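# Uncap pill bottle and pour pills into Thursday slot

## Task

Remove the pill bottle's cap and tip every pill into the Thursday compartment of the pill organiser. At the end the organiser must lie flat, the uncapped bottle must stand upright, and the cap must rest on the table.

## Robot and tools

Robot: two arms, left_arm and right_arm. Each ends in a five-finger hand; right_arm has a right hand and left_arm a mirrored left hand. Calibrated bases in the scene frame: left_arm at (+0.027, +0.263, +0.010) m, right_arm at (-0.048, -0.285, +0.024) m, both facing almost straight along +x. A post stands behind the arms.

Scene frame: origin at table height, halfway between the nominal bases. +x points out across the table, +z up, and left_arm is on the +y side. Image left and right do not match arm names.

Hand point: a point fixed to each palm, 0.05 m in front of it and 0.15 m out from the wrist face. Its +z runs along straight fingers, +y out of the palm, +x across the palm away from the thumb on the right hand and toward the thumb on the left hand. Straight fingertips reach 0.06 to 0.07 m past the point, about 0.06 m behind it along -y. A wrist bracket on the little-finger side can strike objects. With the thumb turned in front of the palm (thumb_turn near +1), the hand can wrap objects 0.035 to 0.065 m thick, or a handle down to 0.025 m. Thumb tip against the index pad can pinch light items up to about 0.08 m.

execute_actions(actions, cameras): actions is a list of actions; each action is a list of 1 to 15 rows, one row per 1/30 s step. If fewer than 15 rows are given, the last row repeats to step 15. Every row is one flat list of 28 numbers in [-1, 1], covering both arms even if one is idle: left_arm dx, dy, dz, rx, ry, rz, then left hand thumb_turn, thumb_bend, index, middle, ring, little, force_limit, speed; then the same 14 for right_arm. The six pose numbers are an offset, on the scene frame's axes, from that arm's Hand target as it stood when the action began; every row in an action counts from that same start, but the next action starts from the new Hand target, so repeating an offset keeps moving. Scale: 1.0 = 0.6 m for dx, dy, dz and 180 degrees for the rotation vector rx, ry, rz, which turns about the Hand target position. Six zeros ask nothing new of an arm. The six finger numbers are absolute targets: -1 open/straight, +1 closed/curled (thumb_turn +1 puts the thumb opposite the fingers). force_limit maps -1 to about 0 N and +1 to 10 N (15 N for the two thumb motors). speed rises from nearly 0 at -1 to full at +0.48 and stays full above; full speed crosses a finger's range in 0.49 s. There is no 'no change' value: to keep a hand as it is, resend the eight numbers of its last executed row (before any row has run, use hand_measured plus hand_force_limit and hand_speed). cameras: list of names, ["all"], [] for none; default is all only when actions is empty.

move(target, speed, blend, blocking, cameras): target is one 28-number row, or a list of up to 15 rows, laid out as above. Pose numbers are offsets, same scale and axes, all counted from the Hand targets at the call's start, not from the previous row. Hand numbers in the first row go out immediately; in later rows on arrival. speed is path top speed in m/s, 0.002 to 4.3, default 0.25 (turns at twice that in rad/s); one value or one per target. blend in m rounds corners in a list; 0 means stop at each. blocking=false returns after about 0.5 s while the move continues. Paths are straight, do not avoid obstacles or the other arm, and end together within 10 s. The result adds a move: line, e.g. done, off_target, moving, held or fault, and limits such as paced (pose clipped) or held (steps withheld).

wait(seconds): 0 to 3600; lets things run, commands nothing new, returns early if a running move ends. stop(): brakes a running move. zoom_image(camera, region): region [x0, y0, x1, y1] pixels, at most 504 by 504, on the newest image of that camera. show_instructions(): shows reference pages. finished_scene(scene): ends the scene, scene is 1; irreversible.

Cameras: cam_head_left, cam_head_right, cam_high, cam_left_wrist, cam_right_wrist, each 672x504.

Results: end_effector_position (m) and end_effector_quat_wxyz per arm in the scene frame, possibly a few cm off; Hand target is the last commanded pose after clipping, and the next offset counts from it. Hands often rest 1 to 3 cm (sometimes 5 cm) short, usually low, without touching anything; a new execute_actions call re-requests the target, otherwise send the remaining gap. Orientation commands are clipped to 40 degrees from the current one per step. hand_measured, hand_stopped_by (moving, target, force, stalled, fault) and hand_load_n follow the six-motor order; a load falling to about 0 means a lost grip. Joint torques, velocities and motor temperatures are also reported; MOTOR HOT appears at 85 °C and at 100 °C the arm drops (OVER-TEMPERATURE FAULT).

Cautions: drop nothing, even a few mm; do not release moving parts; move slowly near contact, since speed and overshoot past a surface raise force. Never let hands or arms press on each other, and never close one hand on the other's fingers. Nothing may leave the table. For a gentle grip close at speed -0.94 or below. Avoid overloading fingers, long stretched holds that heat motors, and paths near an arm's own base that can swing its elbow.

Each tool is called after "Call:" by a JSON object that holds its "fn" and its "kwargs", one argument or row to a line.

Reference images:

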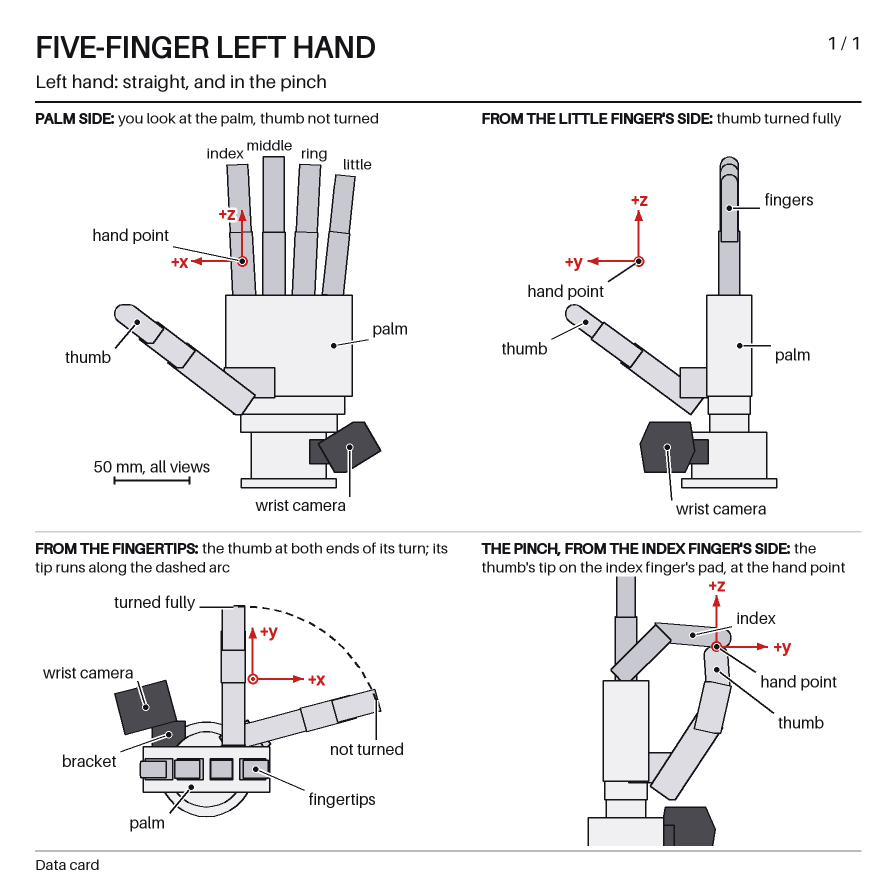

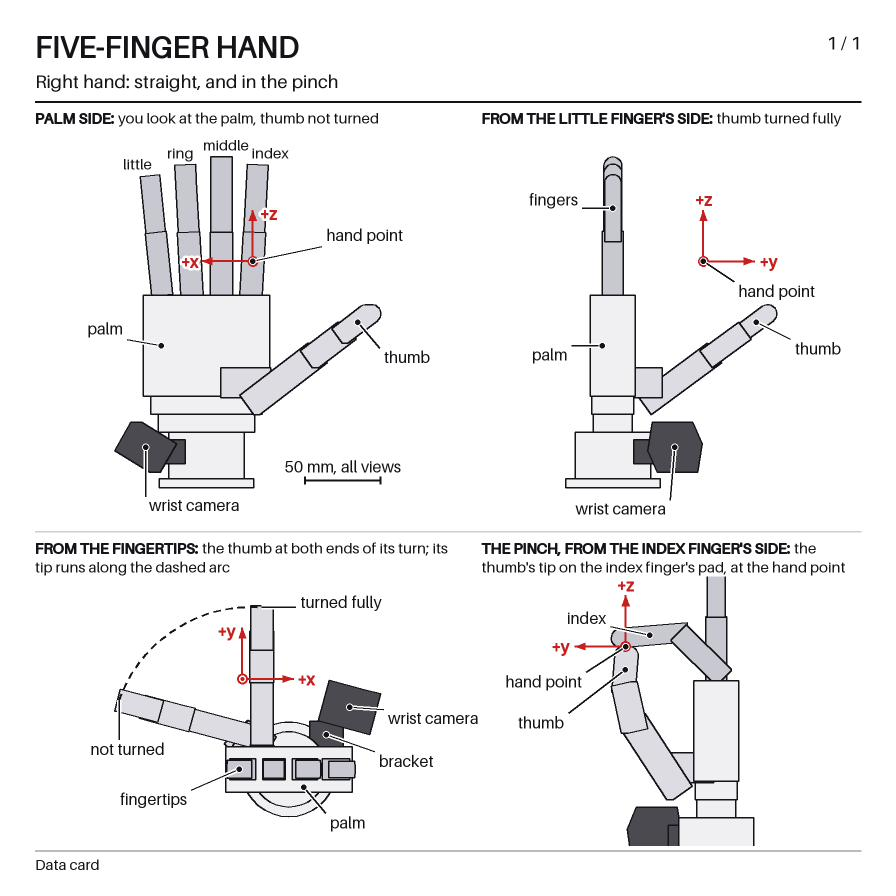

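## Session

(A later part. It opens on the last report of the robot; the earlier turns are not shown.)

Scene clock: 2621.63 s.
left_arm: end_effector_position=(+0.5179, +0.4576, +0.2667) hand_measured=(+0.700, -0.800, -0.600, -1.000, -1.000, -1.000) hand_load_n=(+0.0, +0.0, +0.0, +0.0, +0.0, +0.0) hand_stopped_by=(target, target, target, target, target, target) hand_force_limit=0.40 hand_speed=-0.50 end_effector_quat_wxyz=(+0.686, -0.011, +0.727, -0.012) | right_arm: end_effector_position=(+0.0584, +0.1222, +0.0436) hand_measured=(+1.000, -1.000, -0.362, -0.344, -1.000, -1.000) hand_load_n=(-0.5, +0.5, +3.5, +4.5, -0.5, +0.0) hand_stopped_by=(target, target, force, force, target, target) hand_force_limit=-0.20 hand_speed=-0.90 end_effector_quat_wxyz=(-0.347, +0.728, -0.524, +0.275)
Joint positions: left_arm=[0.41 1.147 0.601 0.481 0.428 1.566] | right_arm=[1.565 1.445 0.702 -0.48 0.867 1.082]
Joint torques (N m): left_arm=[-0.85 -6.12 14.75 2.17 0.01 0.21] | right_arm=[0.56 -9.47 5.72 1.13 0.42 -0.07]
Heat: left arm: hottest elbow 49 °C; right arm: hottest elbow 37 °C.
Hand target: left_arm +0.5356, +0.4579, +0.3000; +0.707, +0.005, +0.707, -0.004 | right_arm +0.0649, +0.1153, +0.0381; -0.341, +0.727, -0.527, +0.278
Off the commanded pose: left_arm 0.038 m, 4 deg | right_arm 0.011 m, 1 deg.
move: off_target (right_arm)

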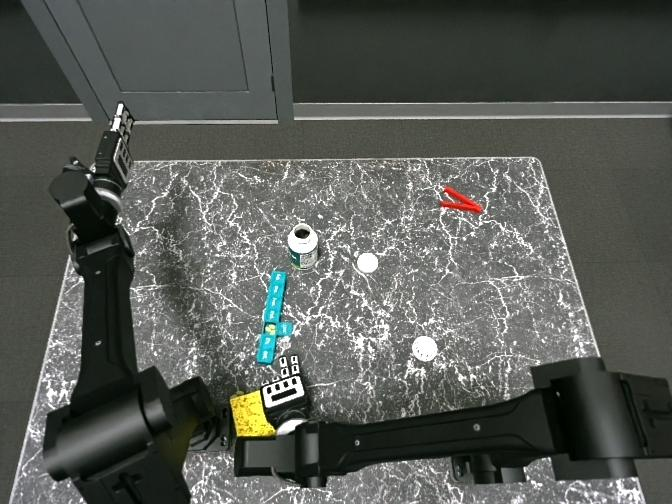

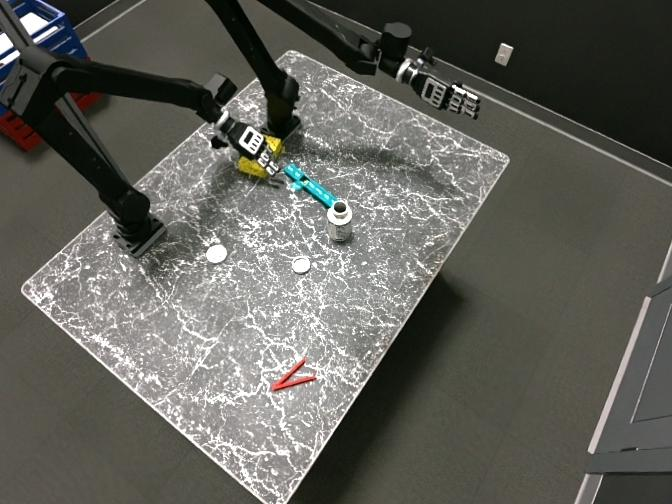

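Call:
{"fn": "move", "kwargs": {
  "target": [0,0,0,0,0,0,0.7,-0.8,-0.6,-1,-1,-1,0.4,-0.5,0.065,0.003,0.002,0,0,-0.03,1,-1,-0.1,-0.1,-1,-1,-0.2,-0.9],
  "speed": 0.04,
  "cameras": ["cam_head_left", "cam_high"]
}}

Call:
{"fn": "zoom_image", "kwargs": {
  "camera": "cam_head_left",
  "region": [190, 340, 290, 440]
}}

Call:
{"fn": "zoom_image", "kwargs": {
  "camera": "cam_high",
  "region": [180, 90, 320, 190]
}}

Scene clock: 2637.13 s.
left_arm: end_effector_position=(+0.5179, +0.4576, +0.2667) hand_measured=(+0.700, -0.800, -0.600, -1.000, -1.000, -1.000) hand_load_n=(+0.5, +0.0, +0.0, +0.0, +0.0, +0.0) hand_stopped_by=(target, target, target, target, target, target) hand_force_limit=0.40 hand_speed=-0.50 end_effector_quat_wxyz=(+0.686, -0.011, +0.727, -0.012) | right_arm: end_effector_position=(+0.0964, +0.1108, +0.0435) hand_measured=(+1.000, -1.000, -0.362, -0.344, -1.000, -1.000) hand_load_n=(-1.0, +0.5, +3.5, +4.5, +0.0, +0.0) hand_stopped_by=(target, target, force, force, target, target) hand_force_limit=-0.20 hand_speed=-0.90 end_effector_quat_wxyz=(-0.333, +0.703, -0.556, +0.291)
Joint positions: left_arm=[0.41 1.147 0.601 0.481 0.428 1.566] | right_arm=[1.47 1.447 0.703 -0.48 0.867 1.079]
Joint torques (N m): left_arm=[-0.91 -6.07 14.75 2.19 0.01 0.22] | right_arm=[0.44 -6.83 8.98 0.98 0.43 -0.08]
Heat: left arm: hottest elbow 49 °C; right arm: hottest elbow 37 °C.
Hand target: left_arm +0.5356, +0.4579, +0.3000; +0.707, +0.005, +0.707, -0.004 | right_arm +0.1039, +0.1171, +0.0393; -0.328, +0.702, -0.560, +0.294
Off the commanded pose: left_arm 0.038 m, 4 deg | right_arm 0.011 m, 1 deg.
move: off_target (right_arm)

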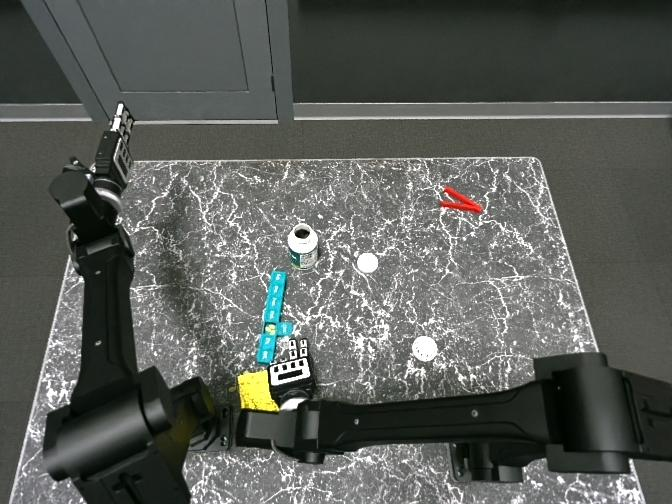

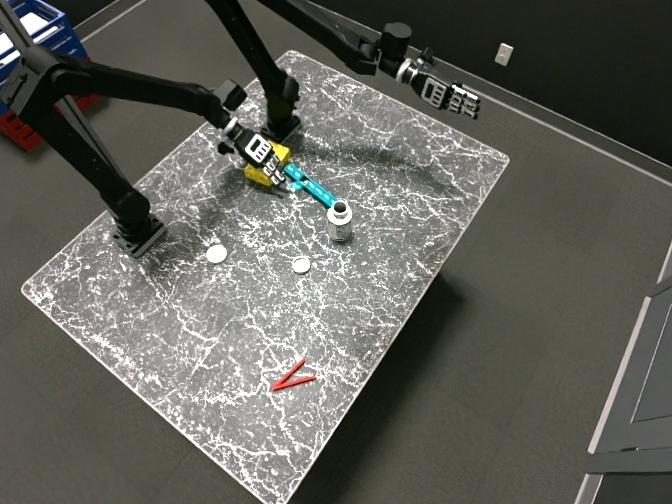

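Scaled by 5.040 from the camera's image (finer frame: 960x720).

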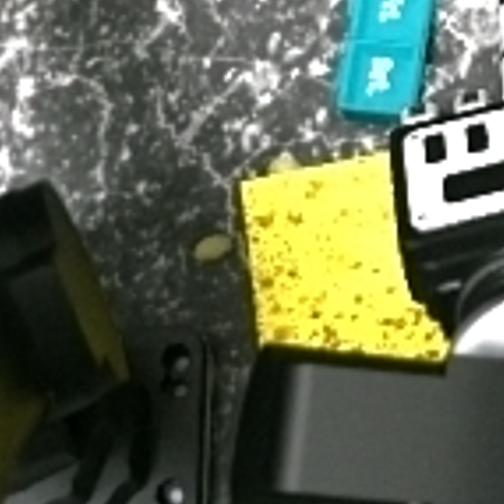

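Scaled by 3.600 from the camera's image (finer frame: 960x720).

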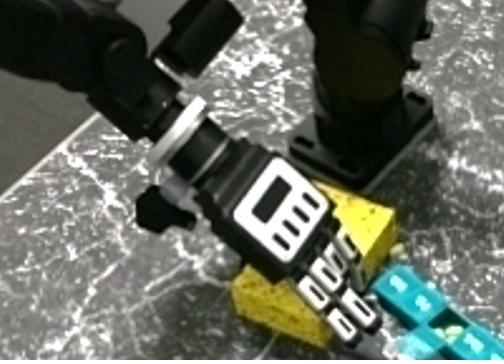

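Call:
{"fn": "move", "kwargs": {
  "target": [
    [0,0,0,0,0,0,0.7,-0.8,-0.6,-1,-1,-1,0.4,-0.5,-0.01,-0.03,0.0,0,0,0,1,-1,-0.1,-0.1,-1,-1,-0.2,-0.9],
    [0,0,0,0,0,0,0.7,-0.8,-0.6,-1,-1,-1,0.4,-0.5,-0.03,-0.09,0.1,0,0,0,1,-1,-0.1,-0.1,-1,-1,-0.2,-0.9],
    [0,0,0,0,0,0,0.7,-0.8,-0.6,-1,-1,-1,0.4,-0.5,0.167,-0.395,0.1,0,0,0,1,-1,-0.1,-0.1,-1,-1,-0.2,-0.9],
    [0,0,0,0,0,0,0.7,-0.8,-0.6,-1,-1,-1,0.4,-0.5,0.167,-0.395,0.015,0,0,0,1,-1,-0.1,-0.1,-1,-1,-0.2,-0.9]
  ],
  "speed": [0.06, 0.1, 0.15, 0.1],
  "blend": [0.0, 0.02, 0.02, 0],
  "cameras": ["cam_head_left", "cam_high", "cam_right_wrist"]
}}

Call:
{"fn": "zoom_image", "kwargs": {
  "camera": "cam_head_left",
  "region": [190, 320, 310, 440]
}}

Scene clock: 2649.63 s.
left_arm: end_effector_position=(+0.5179, +0.4576, +0.2667) hand_measured=(+0.700, -0.800, -0.600, -1.000, -1.000, -1.000) hand_load_n=(+0.0, +0.0, +0.0, +0.0, +0.0, +0.0) hand_stopped_by=(target, target, target, target, target, target) hand_force_limit=0.40 hand_speed=-0.50 end_effector_quat_wxyz=(+0.686, -0.011, +0.727, -0.012) | right_arm: end_effector_position=(+0.2008, -0.1161, +0.0508) hand_measured=(+1.000, -1.000, -0.362, -0.344, -1.000, -1.000) hand_load_n=(+0.0, +1.0, +4.0, +4.5, +0.0, +0.0) hand_stopped_by=(target, target, force, force, target, target) hand_force_limit=-0.20 hand_speed=-0.90 end_effector_quat_wxyz=(-0.329, +0.705, -0.558, +0.290)
Joint positions: left_arm=[0.41 1.147 0.601 0.481 0.428 1.566] | right_arm=[0.713 0.807 0.237 -0.167 0.415 0.298]
Joint torques (N m): left_arm=[-0.85 -6.07 14.71 2.19 0.01 0.21] | right_arm=[0.73 0.32 8.29 2.04 0.14 -0.11]
Motor temperatures (°C): left_arm=[28 30 50 28 31 31] | right_arm=[28 33 38 32 31 28]
Heat: left arm: hottest elbow 50 °C; right arm: hottest elbow 38 °C.
Hand target: left_arm +0.5356, +0.4579, +0.3000; +0.707, +0.005, +0.707, -0.004 | right_arm +0.2040, -0.1197, +0.0483; -0.328, +0.702, -0.560, +0.293
Off the commanded pose: left_arm 0.038 m, 4 deg | right_arm 0.006 m, 1 deg.
move: done
cam_right_wrist: T_world_to_cam=[[-0.5654, -0.39881, -0.72199, 0.09997], [-0.68859, 0.71009, 0.147, 0.20835], [0.45405, 0.58027, -0.6761, 0.12779]] pos_world=[0.14197, -0.18223, 0.12795]

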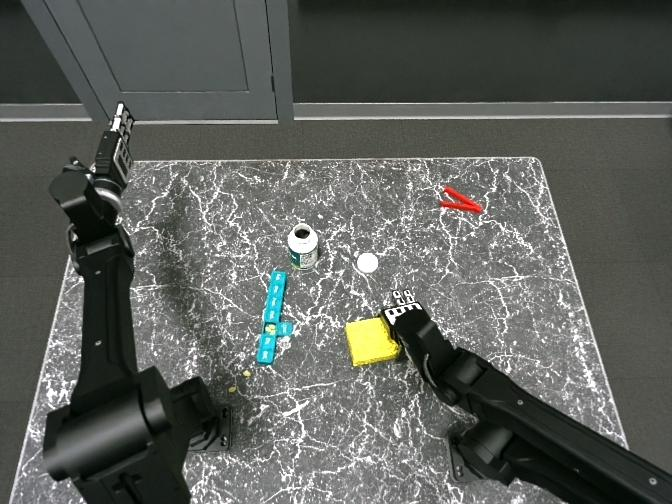

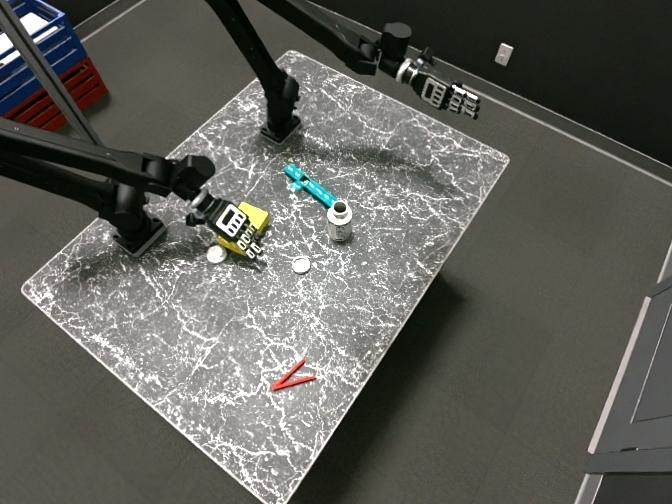

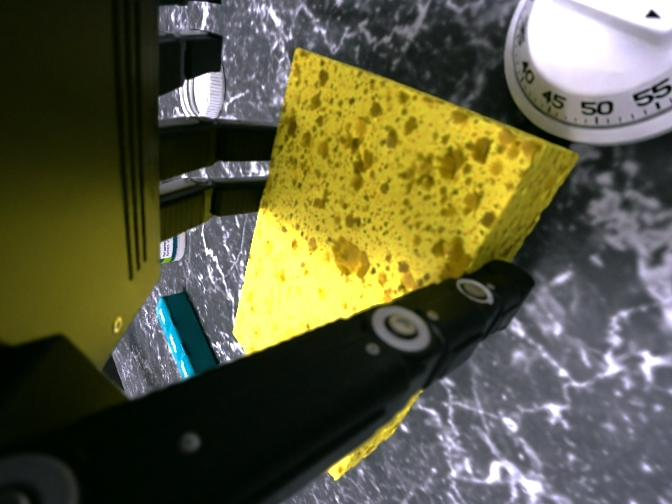

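Scaled by 4.200 from the camera's image (finer frame: 960x720).

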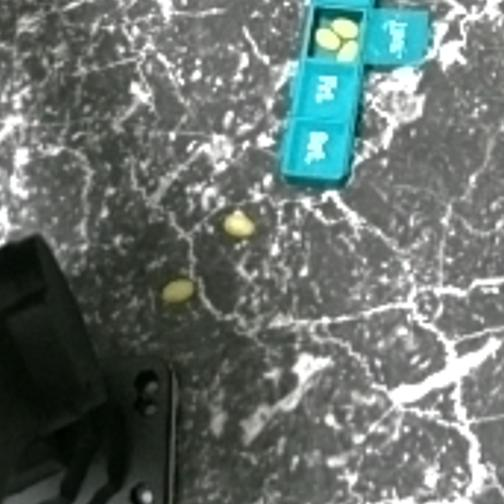

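Call:
{"fn": "move", "kwargs": {
  "target": [
    [0,0,0,0,0,0,0.7,-0.8,-0.6,-1,-1,-1,0.4,-0.5,0,0,-0.017,0,0,0,1,-1,-0.1,-0.1,-1,-1,-0.2,-0.9],
    [0,0,0,0,0,0,0.7,-0.8,-0.6,-1,-1,-1,0.4,-0.5,0,0,-0.015,0,0,0,1,-1,-0.75,-0.75,-1,-1,-0.2,-0.7],
    [0,0,0,0,0,0,0.7,-0.8,-0.6,-1,-1,-1,0.4,-0.5,-0.02,-0.006,-0.012,0,0,0,1,-1,-0.75,-0.75,-1,-1,-0.2,-0.7],
    [0,0,0,0,0,0,0.7,-0.8,-0.6,-1,-1,-1,0.4,-0.5,-0.02,-0.006,0.15,0,0,0,1,-1,-0.75,-0.75,-1,-1,-0.2,-0.7]
  ],
  "speed": 0.08,
  "cameras": ["cam_head_left", "cam_high", "cam_right_wrist"]
}}

Call:
{"fn": "zoom_image", "kwargs": {
  "camera": "cam_head_left",
  "region": [190, 320, 310, 440]
}}

Scene clock: 2658.90 s.
left_arm: end_effector_position=(+0.5179, +0.4576, +0.2667) hand_measured=(+0.700, -0.800, -0.600, -1.000, -1.000, -1.000) hand_load_n=(+0.0, +0.5, +0.0, +0.0, +0.0, +0.0) hand_stopped_by=(target, target, target, target, target, target) hand_force_limit=0.40 hand_speed=-0.50 end_effector_quat_wxyz=(+0.686, -0.011, +0.727, -0.012) | right_arm: end_effector_position=(+0.1853, -0.1334, +0.1131) hand_measured=(+1.000, -1.000, -0.750, -0.750, -1.000, -1.000) hand_load_n=(+0.0, +0.0, +0.0, +0.0, +0.0, +0.0) hand_stopped_by=(target, target, target, target, target, target) hand_force_limit=-0.20 hand_speed=-0.70 end_effector_quat_wxyz=(-0.308, +0.710, -0.562, +0.292)
Joint positions: left_arm=[0.41 1.147 0.601 0.481 0.428 1.566] | right_arm=[0.712 0.589 0.368 -0.561 0.43 0.302]
Joint torques (N m): left_arm=[-0.91 -6.07 14.72 2.18 0.01 0.22] | right_arm=[2.84 0.03 14.11 1.09 0.32 0.07]
Heat: left arm: hottest elbow 50 °C; right arm: hottest elbow 38 °C.
Hand target: left_arm +0.5356, +0.4579, +0.3000; +0.707, +0.005, +0.707, -0.004 | right_arm +0.1920, -0.1234, +0.1383; -0.328, +0.702, -0.560, +0.293
Off the commanded pose: left_arm 0.038 m, 4 deg | right_arm 0.028 m, 3 deg.
move: off_target (right_arm)
cam_right_wrist: T_world_to_cam=[[-0.58984, -0.41505, -0.69269, 0.12831], [-0.67513, 0.72409, 0.14103, 0.20093], [0.44304, 0.55084, -0.70732, 0.18858]] pos_world=[0.12779, -0.19612, 0.19392]

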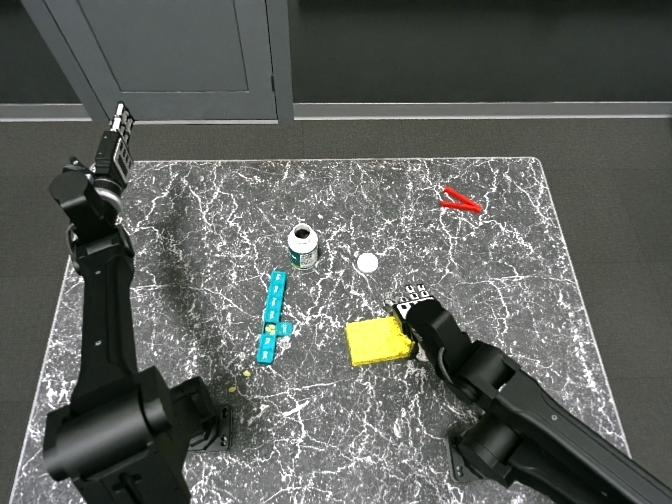

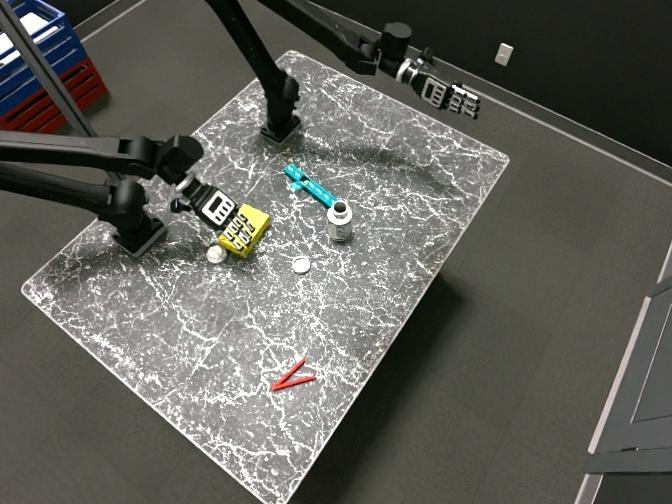

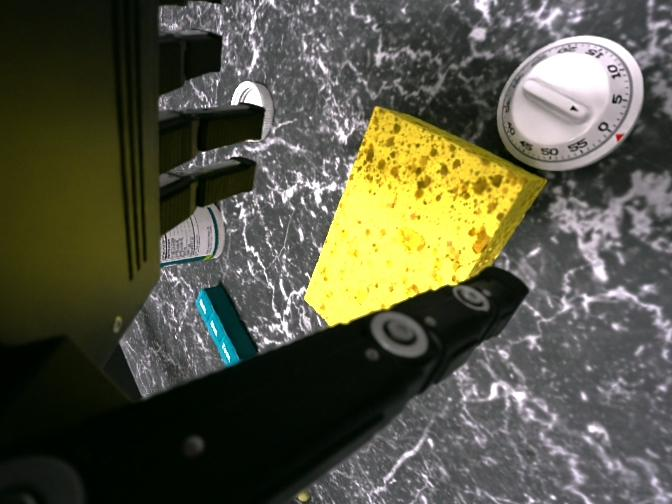

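Scaled by 4.200 from the camera's image (finer frame: 960x720).

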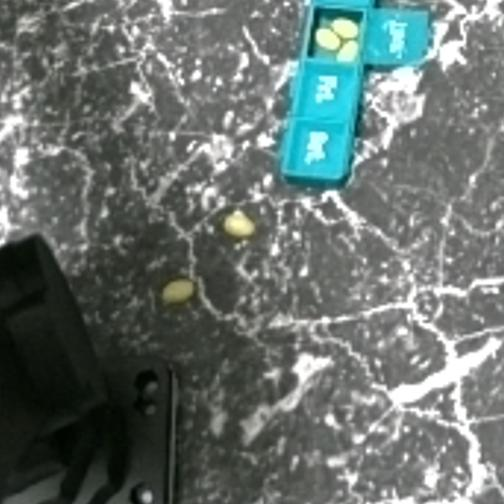

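Call:
{"fn": "move", "kwargs": {
  "target": [
    [0,0,0,0,0,0,0.7,-0.8,-0.6,-1,-1,-1,0.4,-0.5,-0.1083,0.49,0.02,0.1468,-0.1111,0.4007,0.75,0,-0.35,-1,-1,-1,-0.2,-0.5],
    [0,0,0,0,0,0,0.7,-0.8,-0.6,-1,-1,-1,0.4,-0.5,-0.1083,0.5057,-0.064,0.1468,-0.1111,0.4007,0.75,0,-0.35,-1,-1,-1,-0.2,-0.5]
  ],
  "speed": 0.25,
  "cameras": ["cam_head_left", "cam_head_right", "cam_right_wrist"]
}}

Call:
{"fn": "zoom_image", "kwargs": {
  "camera": "cam_head_left",
  "region": [190, 320, 310, 440]
}}

Scene clock: 2681.87 s.
left_arm: end_effector_position=(+0.5179, +0.4576, +0.2667) hand_measured=(+0.700, -0.800, -0.600, -1.000, -1.000, -1.000) hand_load_n=(+0.5, +0.0, +0.0, +0.0, +0.0, +0.0) hand_stopped_by=(target, target, target, target, target, target) hand_force_limit=0.40 hand_speed=-0.50 end_effector_quat_wxyz=(+0.686, -0.011, +0.727, -0.012) | right_arm: end_effector_position=(+0.1280, +0.1688, +0.0941) hand_measured=(+0.750, +0.000, -0.350, -1.000, -1.000, -1.000) hand_load_n=(+0.0, +0.0, +0.0, +0.0, +0.0, +0.0) hand_stopped_by=(target, target, target, target, target, target) hand_force_limit=-0.20 hand_speed=-0.50 end_effector_quat_wxyz=(-0.653, +0.755, -0.044, +0.028)
Joint positions: left_arm=[0.41 1.147 0.601 0.481 0.428 1.566] | right_arm=[0.955 1.551 0.448 0.936 -0.505 -0.065]
Joint torques (N m): left_arm=[-0.91 -6.12 14.74 2.19 0.02 0.22] | right_arm=[3.31 -8.29 7.32 2.29 -0.03 -0.01]
Heat: left arm: hottest elbow 51 °C; right arm: hottest elbow 40 °C.
Hand target: left_arm +0.5356, +0.4579, +0.3000; +0.707, +0.005, +0.707, -0.004 | right_arm +0.1272, +0.1800, +0.0999; -0.662, +0.748, -0.034, +0.029
Off the commanded pose: left_arm 0.038 m, 4 deg | right_arm 0.013 m, 2 deg.
move: off_target (right_arm)
cam_right_wrist: T_world_to_cam=[[0.20538, -0.21229, -0.95538, 0.09549], [-0.88521, -0.45664, -0.08883, 0.19393], [-0.4174, 0.86395, -0.28171, 0.05131]] pos_world=[0.17348, 0.0645, 0.12291]

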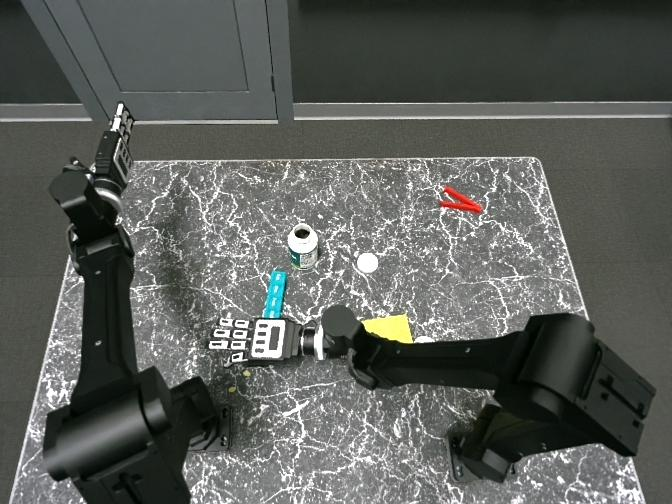

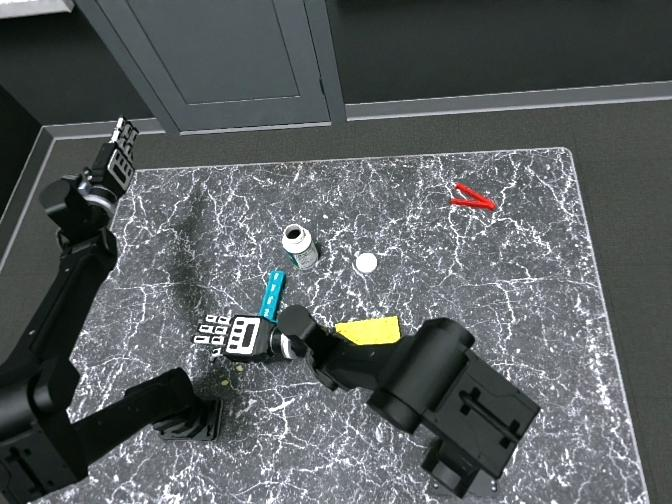

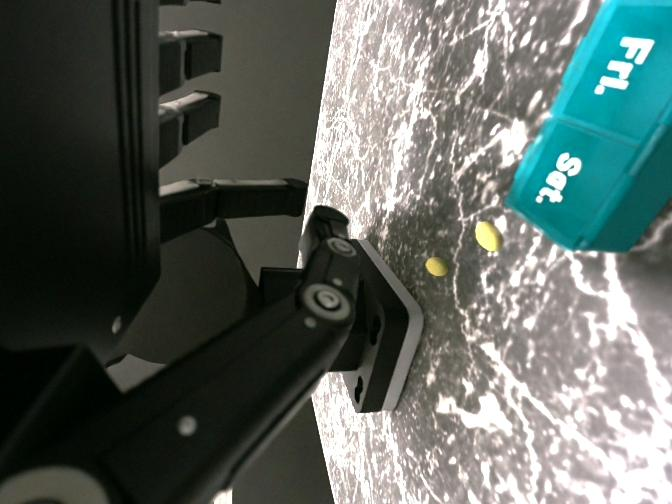

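Scaled by 4.200 from the camera's image (finer frame: 960x720).

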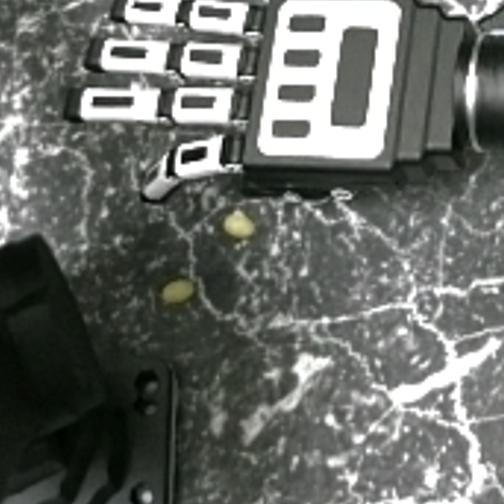

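Call:
{"fn": "move", "kwargs": {
  "target": [0,0,0,0,0,0,0.7,-0.8,-0.6,-1,-1,-1,0.4,-0.5,0.002,0.009,-0.073,0,0,0,0.75,0,-0.35,-1,-1,-1,-0.2,-0.5],
  "speed": 0.1,
  "cameras": ["cam_head_left", "cam_right_wrist"]
}}

Call:
{"fn": "zoom_image", "kwargs": {
  "camera": "cam_head_left",
  "region": [200, 340, 280, 420]
}}

Scene clock: 2690.23 s.
left_arm: end_effector_position=(+0.5179, +0.4576, +0.2667) hand_measured=(+0.700, -0.800, -0.600, -1.000, -1.000, -1.000) hand_load_n=(+0.0, +0.0, +0.0, +0.0, +0.0, +0.0) hand_stopped_by=(target, target, target, target, target, target) hand_force_limit=0.40 hand_speed=-0.50 end_effector_quat_wxyz=(+0.686, -0.011, +0.727, -0.012) | right_arm: end_effector_position=(+0.1290, +0.1734, +0.0515) hand_measured=(+0.750, +0.000, -0.350, -1.000, -1.000, -1.000) hand_load_n=(+0.0, +0.0, +0.0, +0.0, +0.0, +0.0) hand_stopped_by=(target, target, target, target, target, target) hand_force_limit=-0.20 hand_speed=-0.50 end_effector_quat_wxyz=(-0.653, +0.755, -0.044, +0.028)
Joint positions: left_arm=[0.41 1.147 0.601 0.481 0.428 1.566] | right_arm=[0.961 1.732 0.451 1.114 -0.499 -0.065]
Joint torques (N m): left_arm=[-0.85 -6.07 14.71 2.19 0.01 0.21] | right_arm=[3.37 -9.41 6.04 2.51 -0.02 0]
Heat: left arm: hottest elbow 51 °C; right arm: hottest elbow 39 °C.
Hand target: left_arm +0.5356, +0.4579, +0.3000; +0.707, +0.005, +0.707, -0.004 | right_arm +0.1283, +0.1854, +0.0560; -0.662, +0.748, -0.034, +0.029
Off the commanded pose: left_arm 0.038 m, 4 deg | right_arm 0.013 m, 2 deg.
move: off_target (right_arm)
cam_right_wrist: T_world_to_cam=[[0.20594, -0.21313, -0.95507, 0.05569], [-0.88512, -0.45678, -0.08892, 0.19316], [-0.41731, 0.86367, -0.28271, 0.03589]] pos_world=[0.17448, 0.0691, 0.08051]

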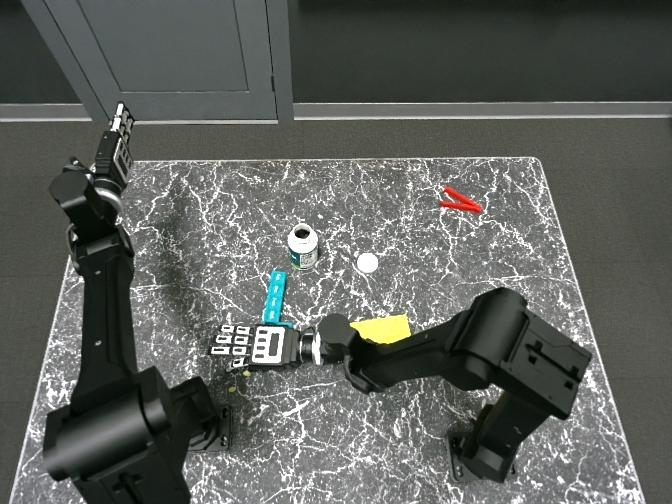

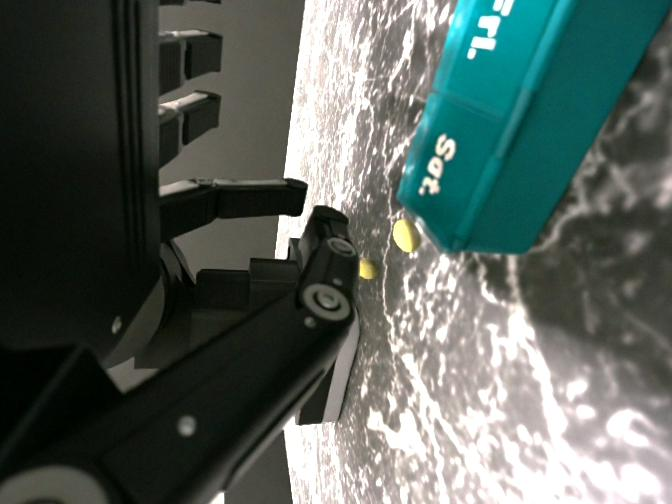

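Scaled by 6.300 from the camera's image (finer frame: 960x720).

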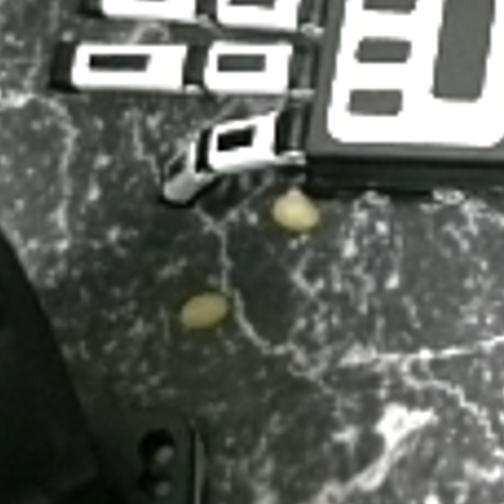

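Call:
{"fn": "move", "kwargs": {
  "target": [0,0,0,0,0,0,0.7,-0.8,-0.6,-1,-1,-1,0.4,-0.5,-0.001,0.003,-0.02,-0.0719,0.0063,0,0.75,-0.15,-0.35,-1,-1,-1,-0.2,-0.5],
  "speed": 0.06,
  "cameras": ["cam_head_left", "cam_right_wrist"]
}}

Call:
{"fn": "zoom_image", "kwargs": {
  "camera": "cam_right_wrist",
  "region": [240, 150, 480, 330]
}}

Scene clock: 2713.70 s.
left_arm: end_effector_position=(+0.5179, +0.4576, +0.2667) hand_measured=(+0.700, -0.800, -0.600, -1.000, -1.000, -1.000) hand_load_n=(+0.0, +0.0, +0.0, +0.0, +0.0, +0.0) hand_stopped_by=(target, target, target, target, target, target) hand_force_limit=0.40 hand_speed=-0.50 end_effector_quat_wxyz=(+0.686, -0.011, +0.727, -0.012) | right_arm: end_effector_position=(+0.1271, +0.1731, +0.0317) hand_measured=(+0.750, -0.150, -0.350, -1.000, -1.000, -1.000) hand_load_n=(+0.0, +0.0, +0.0, +0.0, +0.0, +0.0) hand_stopped_by=(target, target, target, target, target, target) hand_force_limit=-0.20 hand_speed=-0.50 end_effector_quat_wxyz=(-0.564, +0.824, -0.050, +0.022)
Joint positions: left_arm=[0.41 1.147 0.601 0.481 0.428 1.566] | right_arm=[0.996 1.631 0.528 0.691 -0.438 -0.161]
Joint torques (N m): left_arm=[-0.85 -6.07 14.72 2.19 0.01 0.22] | right_arm=[3.37 -11.87 8.01 1.4 -0.11 -0.05]
Heat: left arm: hottest elbow 51 °C; right arm: hottest elbow 39 °C.
Hand target: left_arm +0.5356, +0.4579, +0.3000; +0.707, +0.005, +0.707, -0.004 | right_arm +0.1278, +0.1872, +0.0440; -0.573, +0.818, -0.037, +0.026
Off the commanded pose: left_arm 0.038 m, 4 deg | right_arm 0.019 m, 2 deg.
move: off_target (right_arm)
cam_right_wrist: T_world_to_cam=[[0.17828, -0.4201, -0.8898, 0.07439], [-0.88586, -0.46217, 0.04071, 0.18654], [-0.42834, 0.78097, -0.45454, 0.05089]] pos_world=[0.17378, 0.07772, 0.08173]

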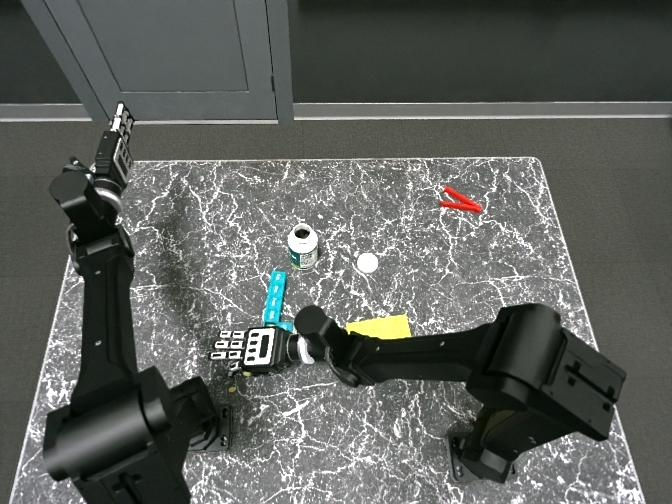

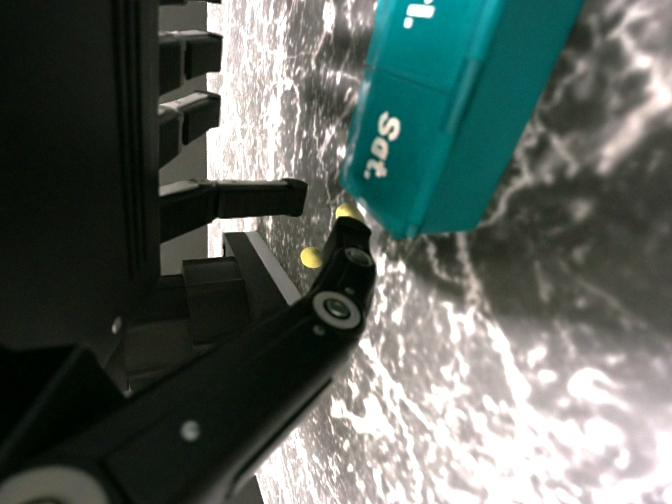

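Scaled by 2.100 from the camera's image (finer frame: 960x720).

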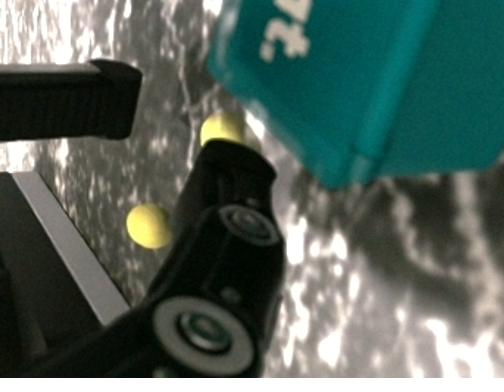

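Call:
{"fn": "move", "kwargs": {
  "target": [0,0,0,0,0,0,0.7,-0.8,-0.6,-1,-1,-1,0.4,-0.5,0.0055,0.0,-0.012,0,0,0,0.75,-0.15,-0.35,-1,-1,-1,-0.2,-0.5],
  "speed": 0.04,
  "cameras": ["cam_head_left", "cam_right_wrist"]
}}

Call:
{"fn": "zoom_image", "kwargs": {
  "camera": "cam_right_wrist",
  "region": [240, 150, 480, 330]
}}

Call:
{"fn": "zoom_image", "kwargs": {
  "camera": "cam_head_left",
  "region": [200, 340, 280, 420]
}}

Scene clock: 2720.43 s.
left_arm: end_effector_position=(+0.5179, +0.4576, +0.2667) hand_measured=(+0.700, -0.800, -0.600, -1.000, -1.000, -1.000) hand_load_n=(+0.0, +0.0, +0.0, +0.0, +0.0, +0.0) hand_stopped_by=(target, target, target, target, target, target) hand_force_limit=0.40 hand_speed=-0.50 end_effector_quat_wxyz=(+0.686, -0.011, +0.727, -0.012) | right_arm: end_effector_position=(+0.1268, +0.1731, +0.0317) hand_measured=(+0.750, -0.150, -0.350, -1.000, -1.000, -1.000) hand_load_n=(+0.0, +0.0, +0.0, +0.0, +0.0, +0.0) hand_stopped_by=(target, target, target, target, target, target) hand_force_limit=-0.20 hand_speed=-0.50 end_effector_quat_wxyz=(-0.564, +0.824, -0.048, +0.022)
Joint positions: left_arm=[0.41 1.147 0.601 0.481 0.428 1.566] | right_arm=[0.996 1.631 0.528 0.691 -0.44 -0.164]
Joint torques (N m): left_arm=[-0.91 -6.12 14.72 2.19 0.01 0.22] | right_arm=[2.78 -9.41 8.21 2.07 -0.3 -0.08]
Heat: left arm: hottest elbow 51 °C; right arm: hottest elbow 39 °C.
Hand target: left_arm +0.5356, +0.4579, +0.3000; +0.707, +0.005, +0.707, -0.004 | right_arm +0.1312, +0.1873, +0.0369; -0.573, +0.818, -0.037, +0.026
Off the commanded pose: left_arm 0.038 m, 4 deg | right_arm 0.016 m, 2 deg.
move: off_target (right_arm)
cam_right_wrist: T_world_to_cam=[[0.18185, -0.41925, -0.88947, 0.07373], [-0.88425, -0.46542, 0.03859, 0.18664], [-0.43016, 0.7795, -0.45536, 0.05127]] pos_world=[0.17368, 0.07781, 0.08172]

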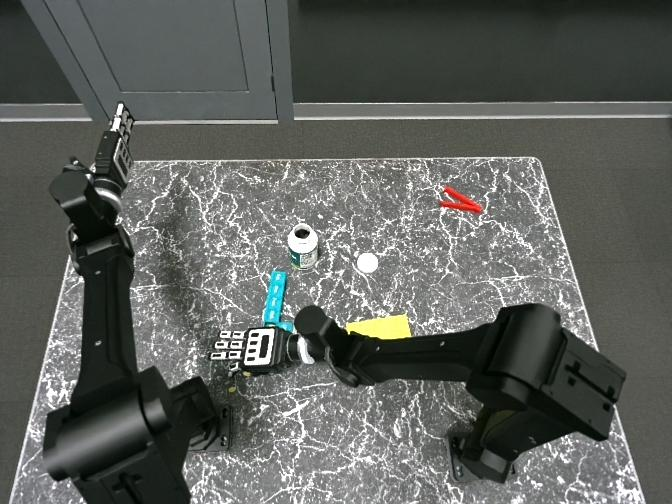

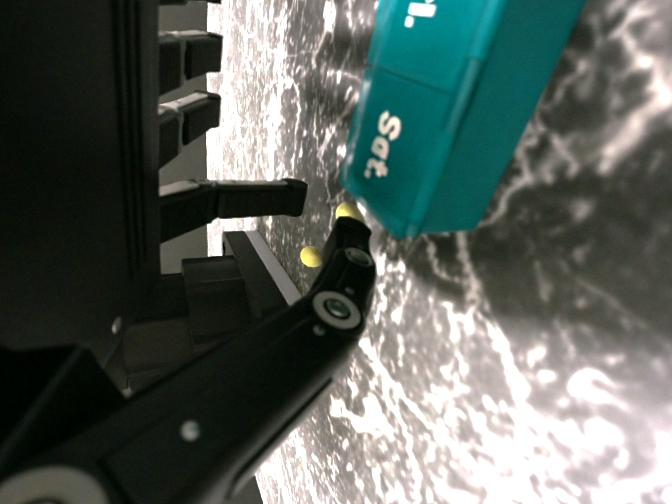

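Scaled by 2.100 from the camera's image (finer frame: 960x720).

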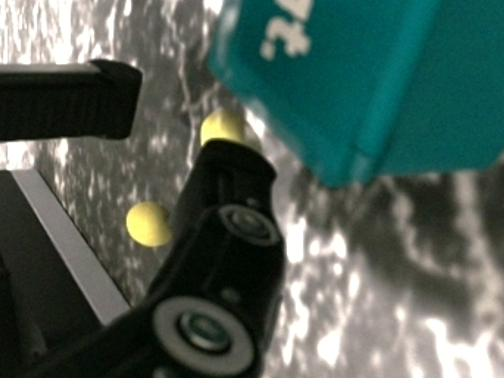

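Scaled by 6.300 from the camera's image (finer frame: 960x720).

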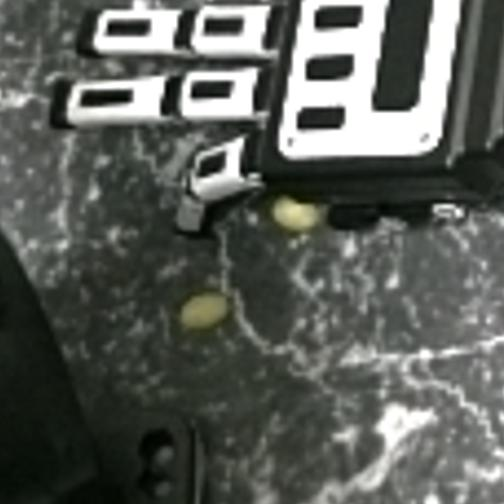

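Call:
{"fn": "move", "kwargs": {
  "target": [0,0,0,0,0,0,0.7,-0.8,-0.6,-1,-1,-1,0.4,-0.5,0.008,0.0,-0.011,0,0,0,0.75,-0.15,-0.35,-1,-1,-1,-0.2,-0.5],
  "speed": 0.04,
  "cameras": ["cam_head_left", "cam_right_wrist"]
}}

Call:
{"fn": "zoom_image", "kwargs": {
  "camera": "cam_right_wrist",
  "region": [240, 150, 480, 330]
}}

Call:
{"fn": "zoom_image", "kwargs": {
  "camera": "cam_head_left",
  "region": [200, 340, 280, 420]
}}

Scene clock: 2727.47 s.
left_arm: end_effector_position=(+0.5179, +0.4576, +0.2667) hand_measured=(+0.700, -0.800, -0.600, -1.000, -1.000, -1.000) hand_load_n=(+0.5, +0.0, +0.0, +0.0, +0.0, +0.0) hand_stopped_by=(target, target, target, target, target, target) hand_force_limit=0.40 hand_speed=-0.50 end_effector_quat_wxyz=(+0.686, -0.011, +0.727, -0.012) | right_arm: end_effector_position=(+0.1263, +0.1748, +0.0242) hand_measured=(+0.750, -0.150, -0.350, -1.000, -1.000, -1.000) hand_load_n=(+0.0, +0.0, +0.0, +0.0, +0.0, +0.0) hand_stopped_by=(target, target, target, target, target, target) hand_force_limit=-0.20 hand_speed=-0.50 end_effector_quat_wxyz=(-0.562, +0.826, -0.044, +0.017)
Joint positions: left_arm=[0.41 1.147 0.601 0.481 0.428 1.566] | right_arm=[0.996 1.658 0.536 0.701 -0.451 -0.17]
Joint torques (N m): left_arm=[-0.85 -6.12 14.72 2.17 0.01 0.21] | right_arm=[1.79 -9.7 7.82 2.37 -0.3 -0.1]
Heat: left arm: hottest elbow 51 °C; right arm: hottest elbow 39 °C.
Hand target: left_arm +0.5356, +0.4579, +0.3000; +0.707, +0.005, +0.707, -0.004 | right_arm +0.1360, +0.1872, +0.0303; -0.573, +0.818, -0.037, +0.026
Off the commanded pose: left_arm 0.038 m, 4 deg | right_arm 0.017 m, 2 deg.
move: off_target (right_arm)
cam_right_wrist: T_world_to_cam=[[0.18355, -0.42292, -0.88738, 0.0683], [-0.87866, -0.47534, 0.0448, 0.18809], [-0.44076, 0.77149, -0.45885, 0.04913]] pos_world=[0.17438, 0.08039, 0.07473]

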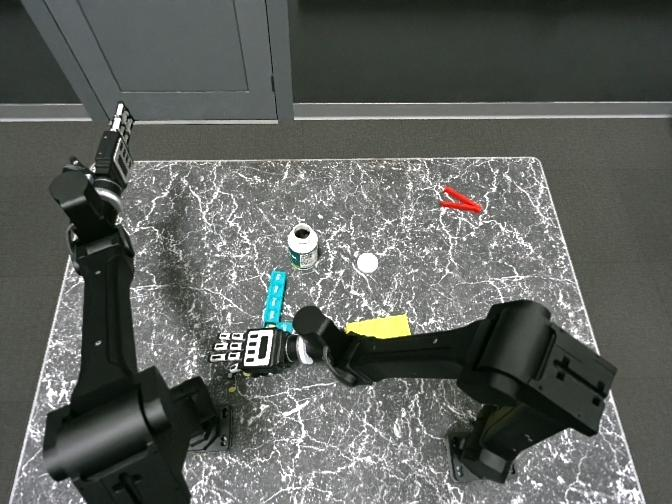

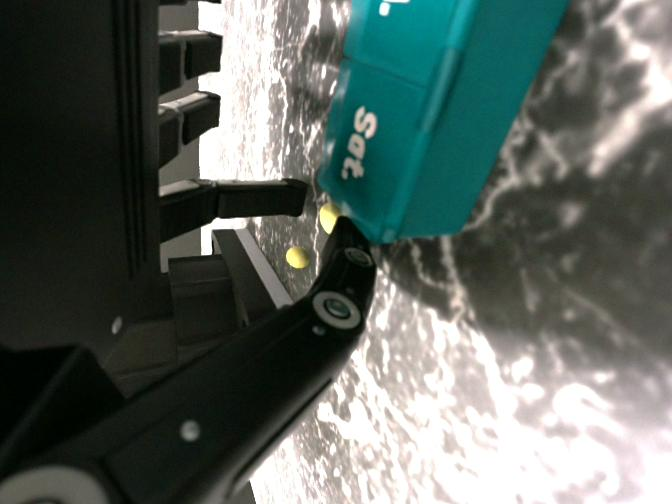

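Scaled by 2.100 from the camera's image (finer frame: 960x720).

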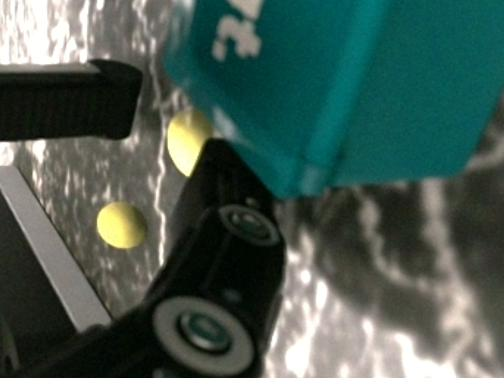

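Scaled by 6.300 from the camera's image (finer frame: 960x720).

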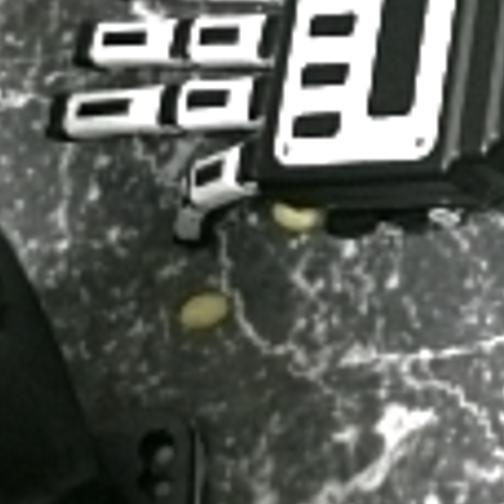

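Call:
{"fn": "move", "kwargs": {
  "target": [0,0,0,0,0,0,0.7,-0.8,-0.6,-1,-1,-1,0.4,-0.5,0.012,-0.003,0.001,0,0,0,0.75,-0.15,-0.35,-1,-1,-1,-0.2,-0.5],
  "speed": 0.04
}}

Scene clock: 2733.40 s.
left_arm: end_effector_position=(+0.5179, +0.4576, +0.2667) hand_measured=(+0.700, -0.800, -0.600, -1.000, -1.000, -1.000) hand_load_n=(+0.0, +0.0, +0.0, +0.0, +0.0, +0.0) hand_stopped_by=(target, target, target, target, target, target) hand_force_limit=0.40 hand_speed=-0.50 end_effector_quat_wxyz=(+0.686, -0.011, +0.727, -0.012) | right_arm: end_effector_position=(+0.1284, +0.1772, +0.0277) hand_measured=(+0.750, -0.150, -0.350, -1.000, -1.000, -1.000) hand_load_n=(+0.0, +0.0, +0.0, +0.0, +0.0, +0.0) hand_stopped_by=(target, target, target, target, target, target) hand_force_limit=-0.20 hand_speed=-0.50 end_effector_quat_wxyz=(-0.566, +0.823, -0.037, +0.016)
Joint positions: left_arm=[0.41 1.147 0.601 0.481 0.428 1.566] | right_arm=[0.99 1.658 0.544 0.701 -0.468 -0.178]
Joint torques (N m): left_arm=[-0.85 -6.18 14.72 2.19 0.01 0.22] | right_arm=[0.73 -9.64 7.82 2.07 -0.32 -0.07]
Heat: left arm: hottest elbow 51 °C; right arm: hottest elbow 39 °C.
Hand target: left_arm +0.5356, +0.4579, +0.3000; +0.707, +0.005, +0.707, -0.004 | right_arm +0.1431, +0.1855, +0.0309; -0.573, +0.818, -0.037, +0.026
Off the commanded pose: left_arm 0.038 m, 4 deg | right_arm 0.017 m, 2 deg.
move: off_target (right_arm)


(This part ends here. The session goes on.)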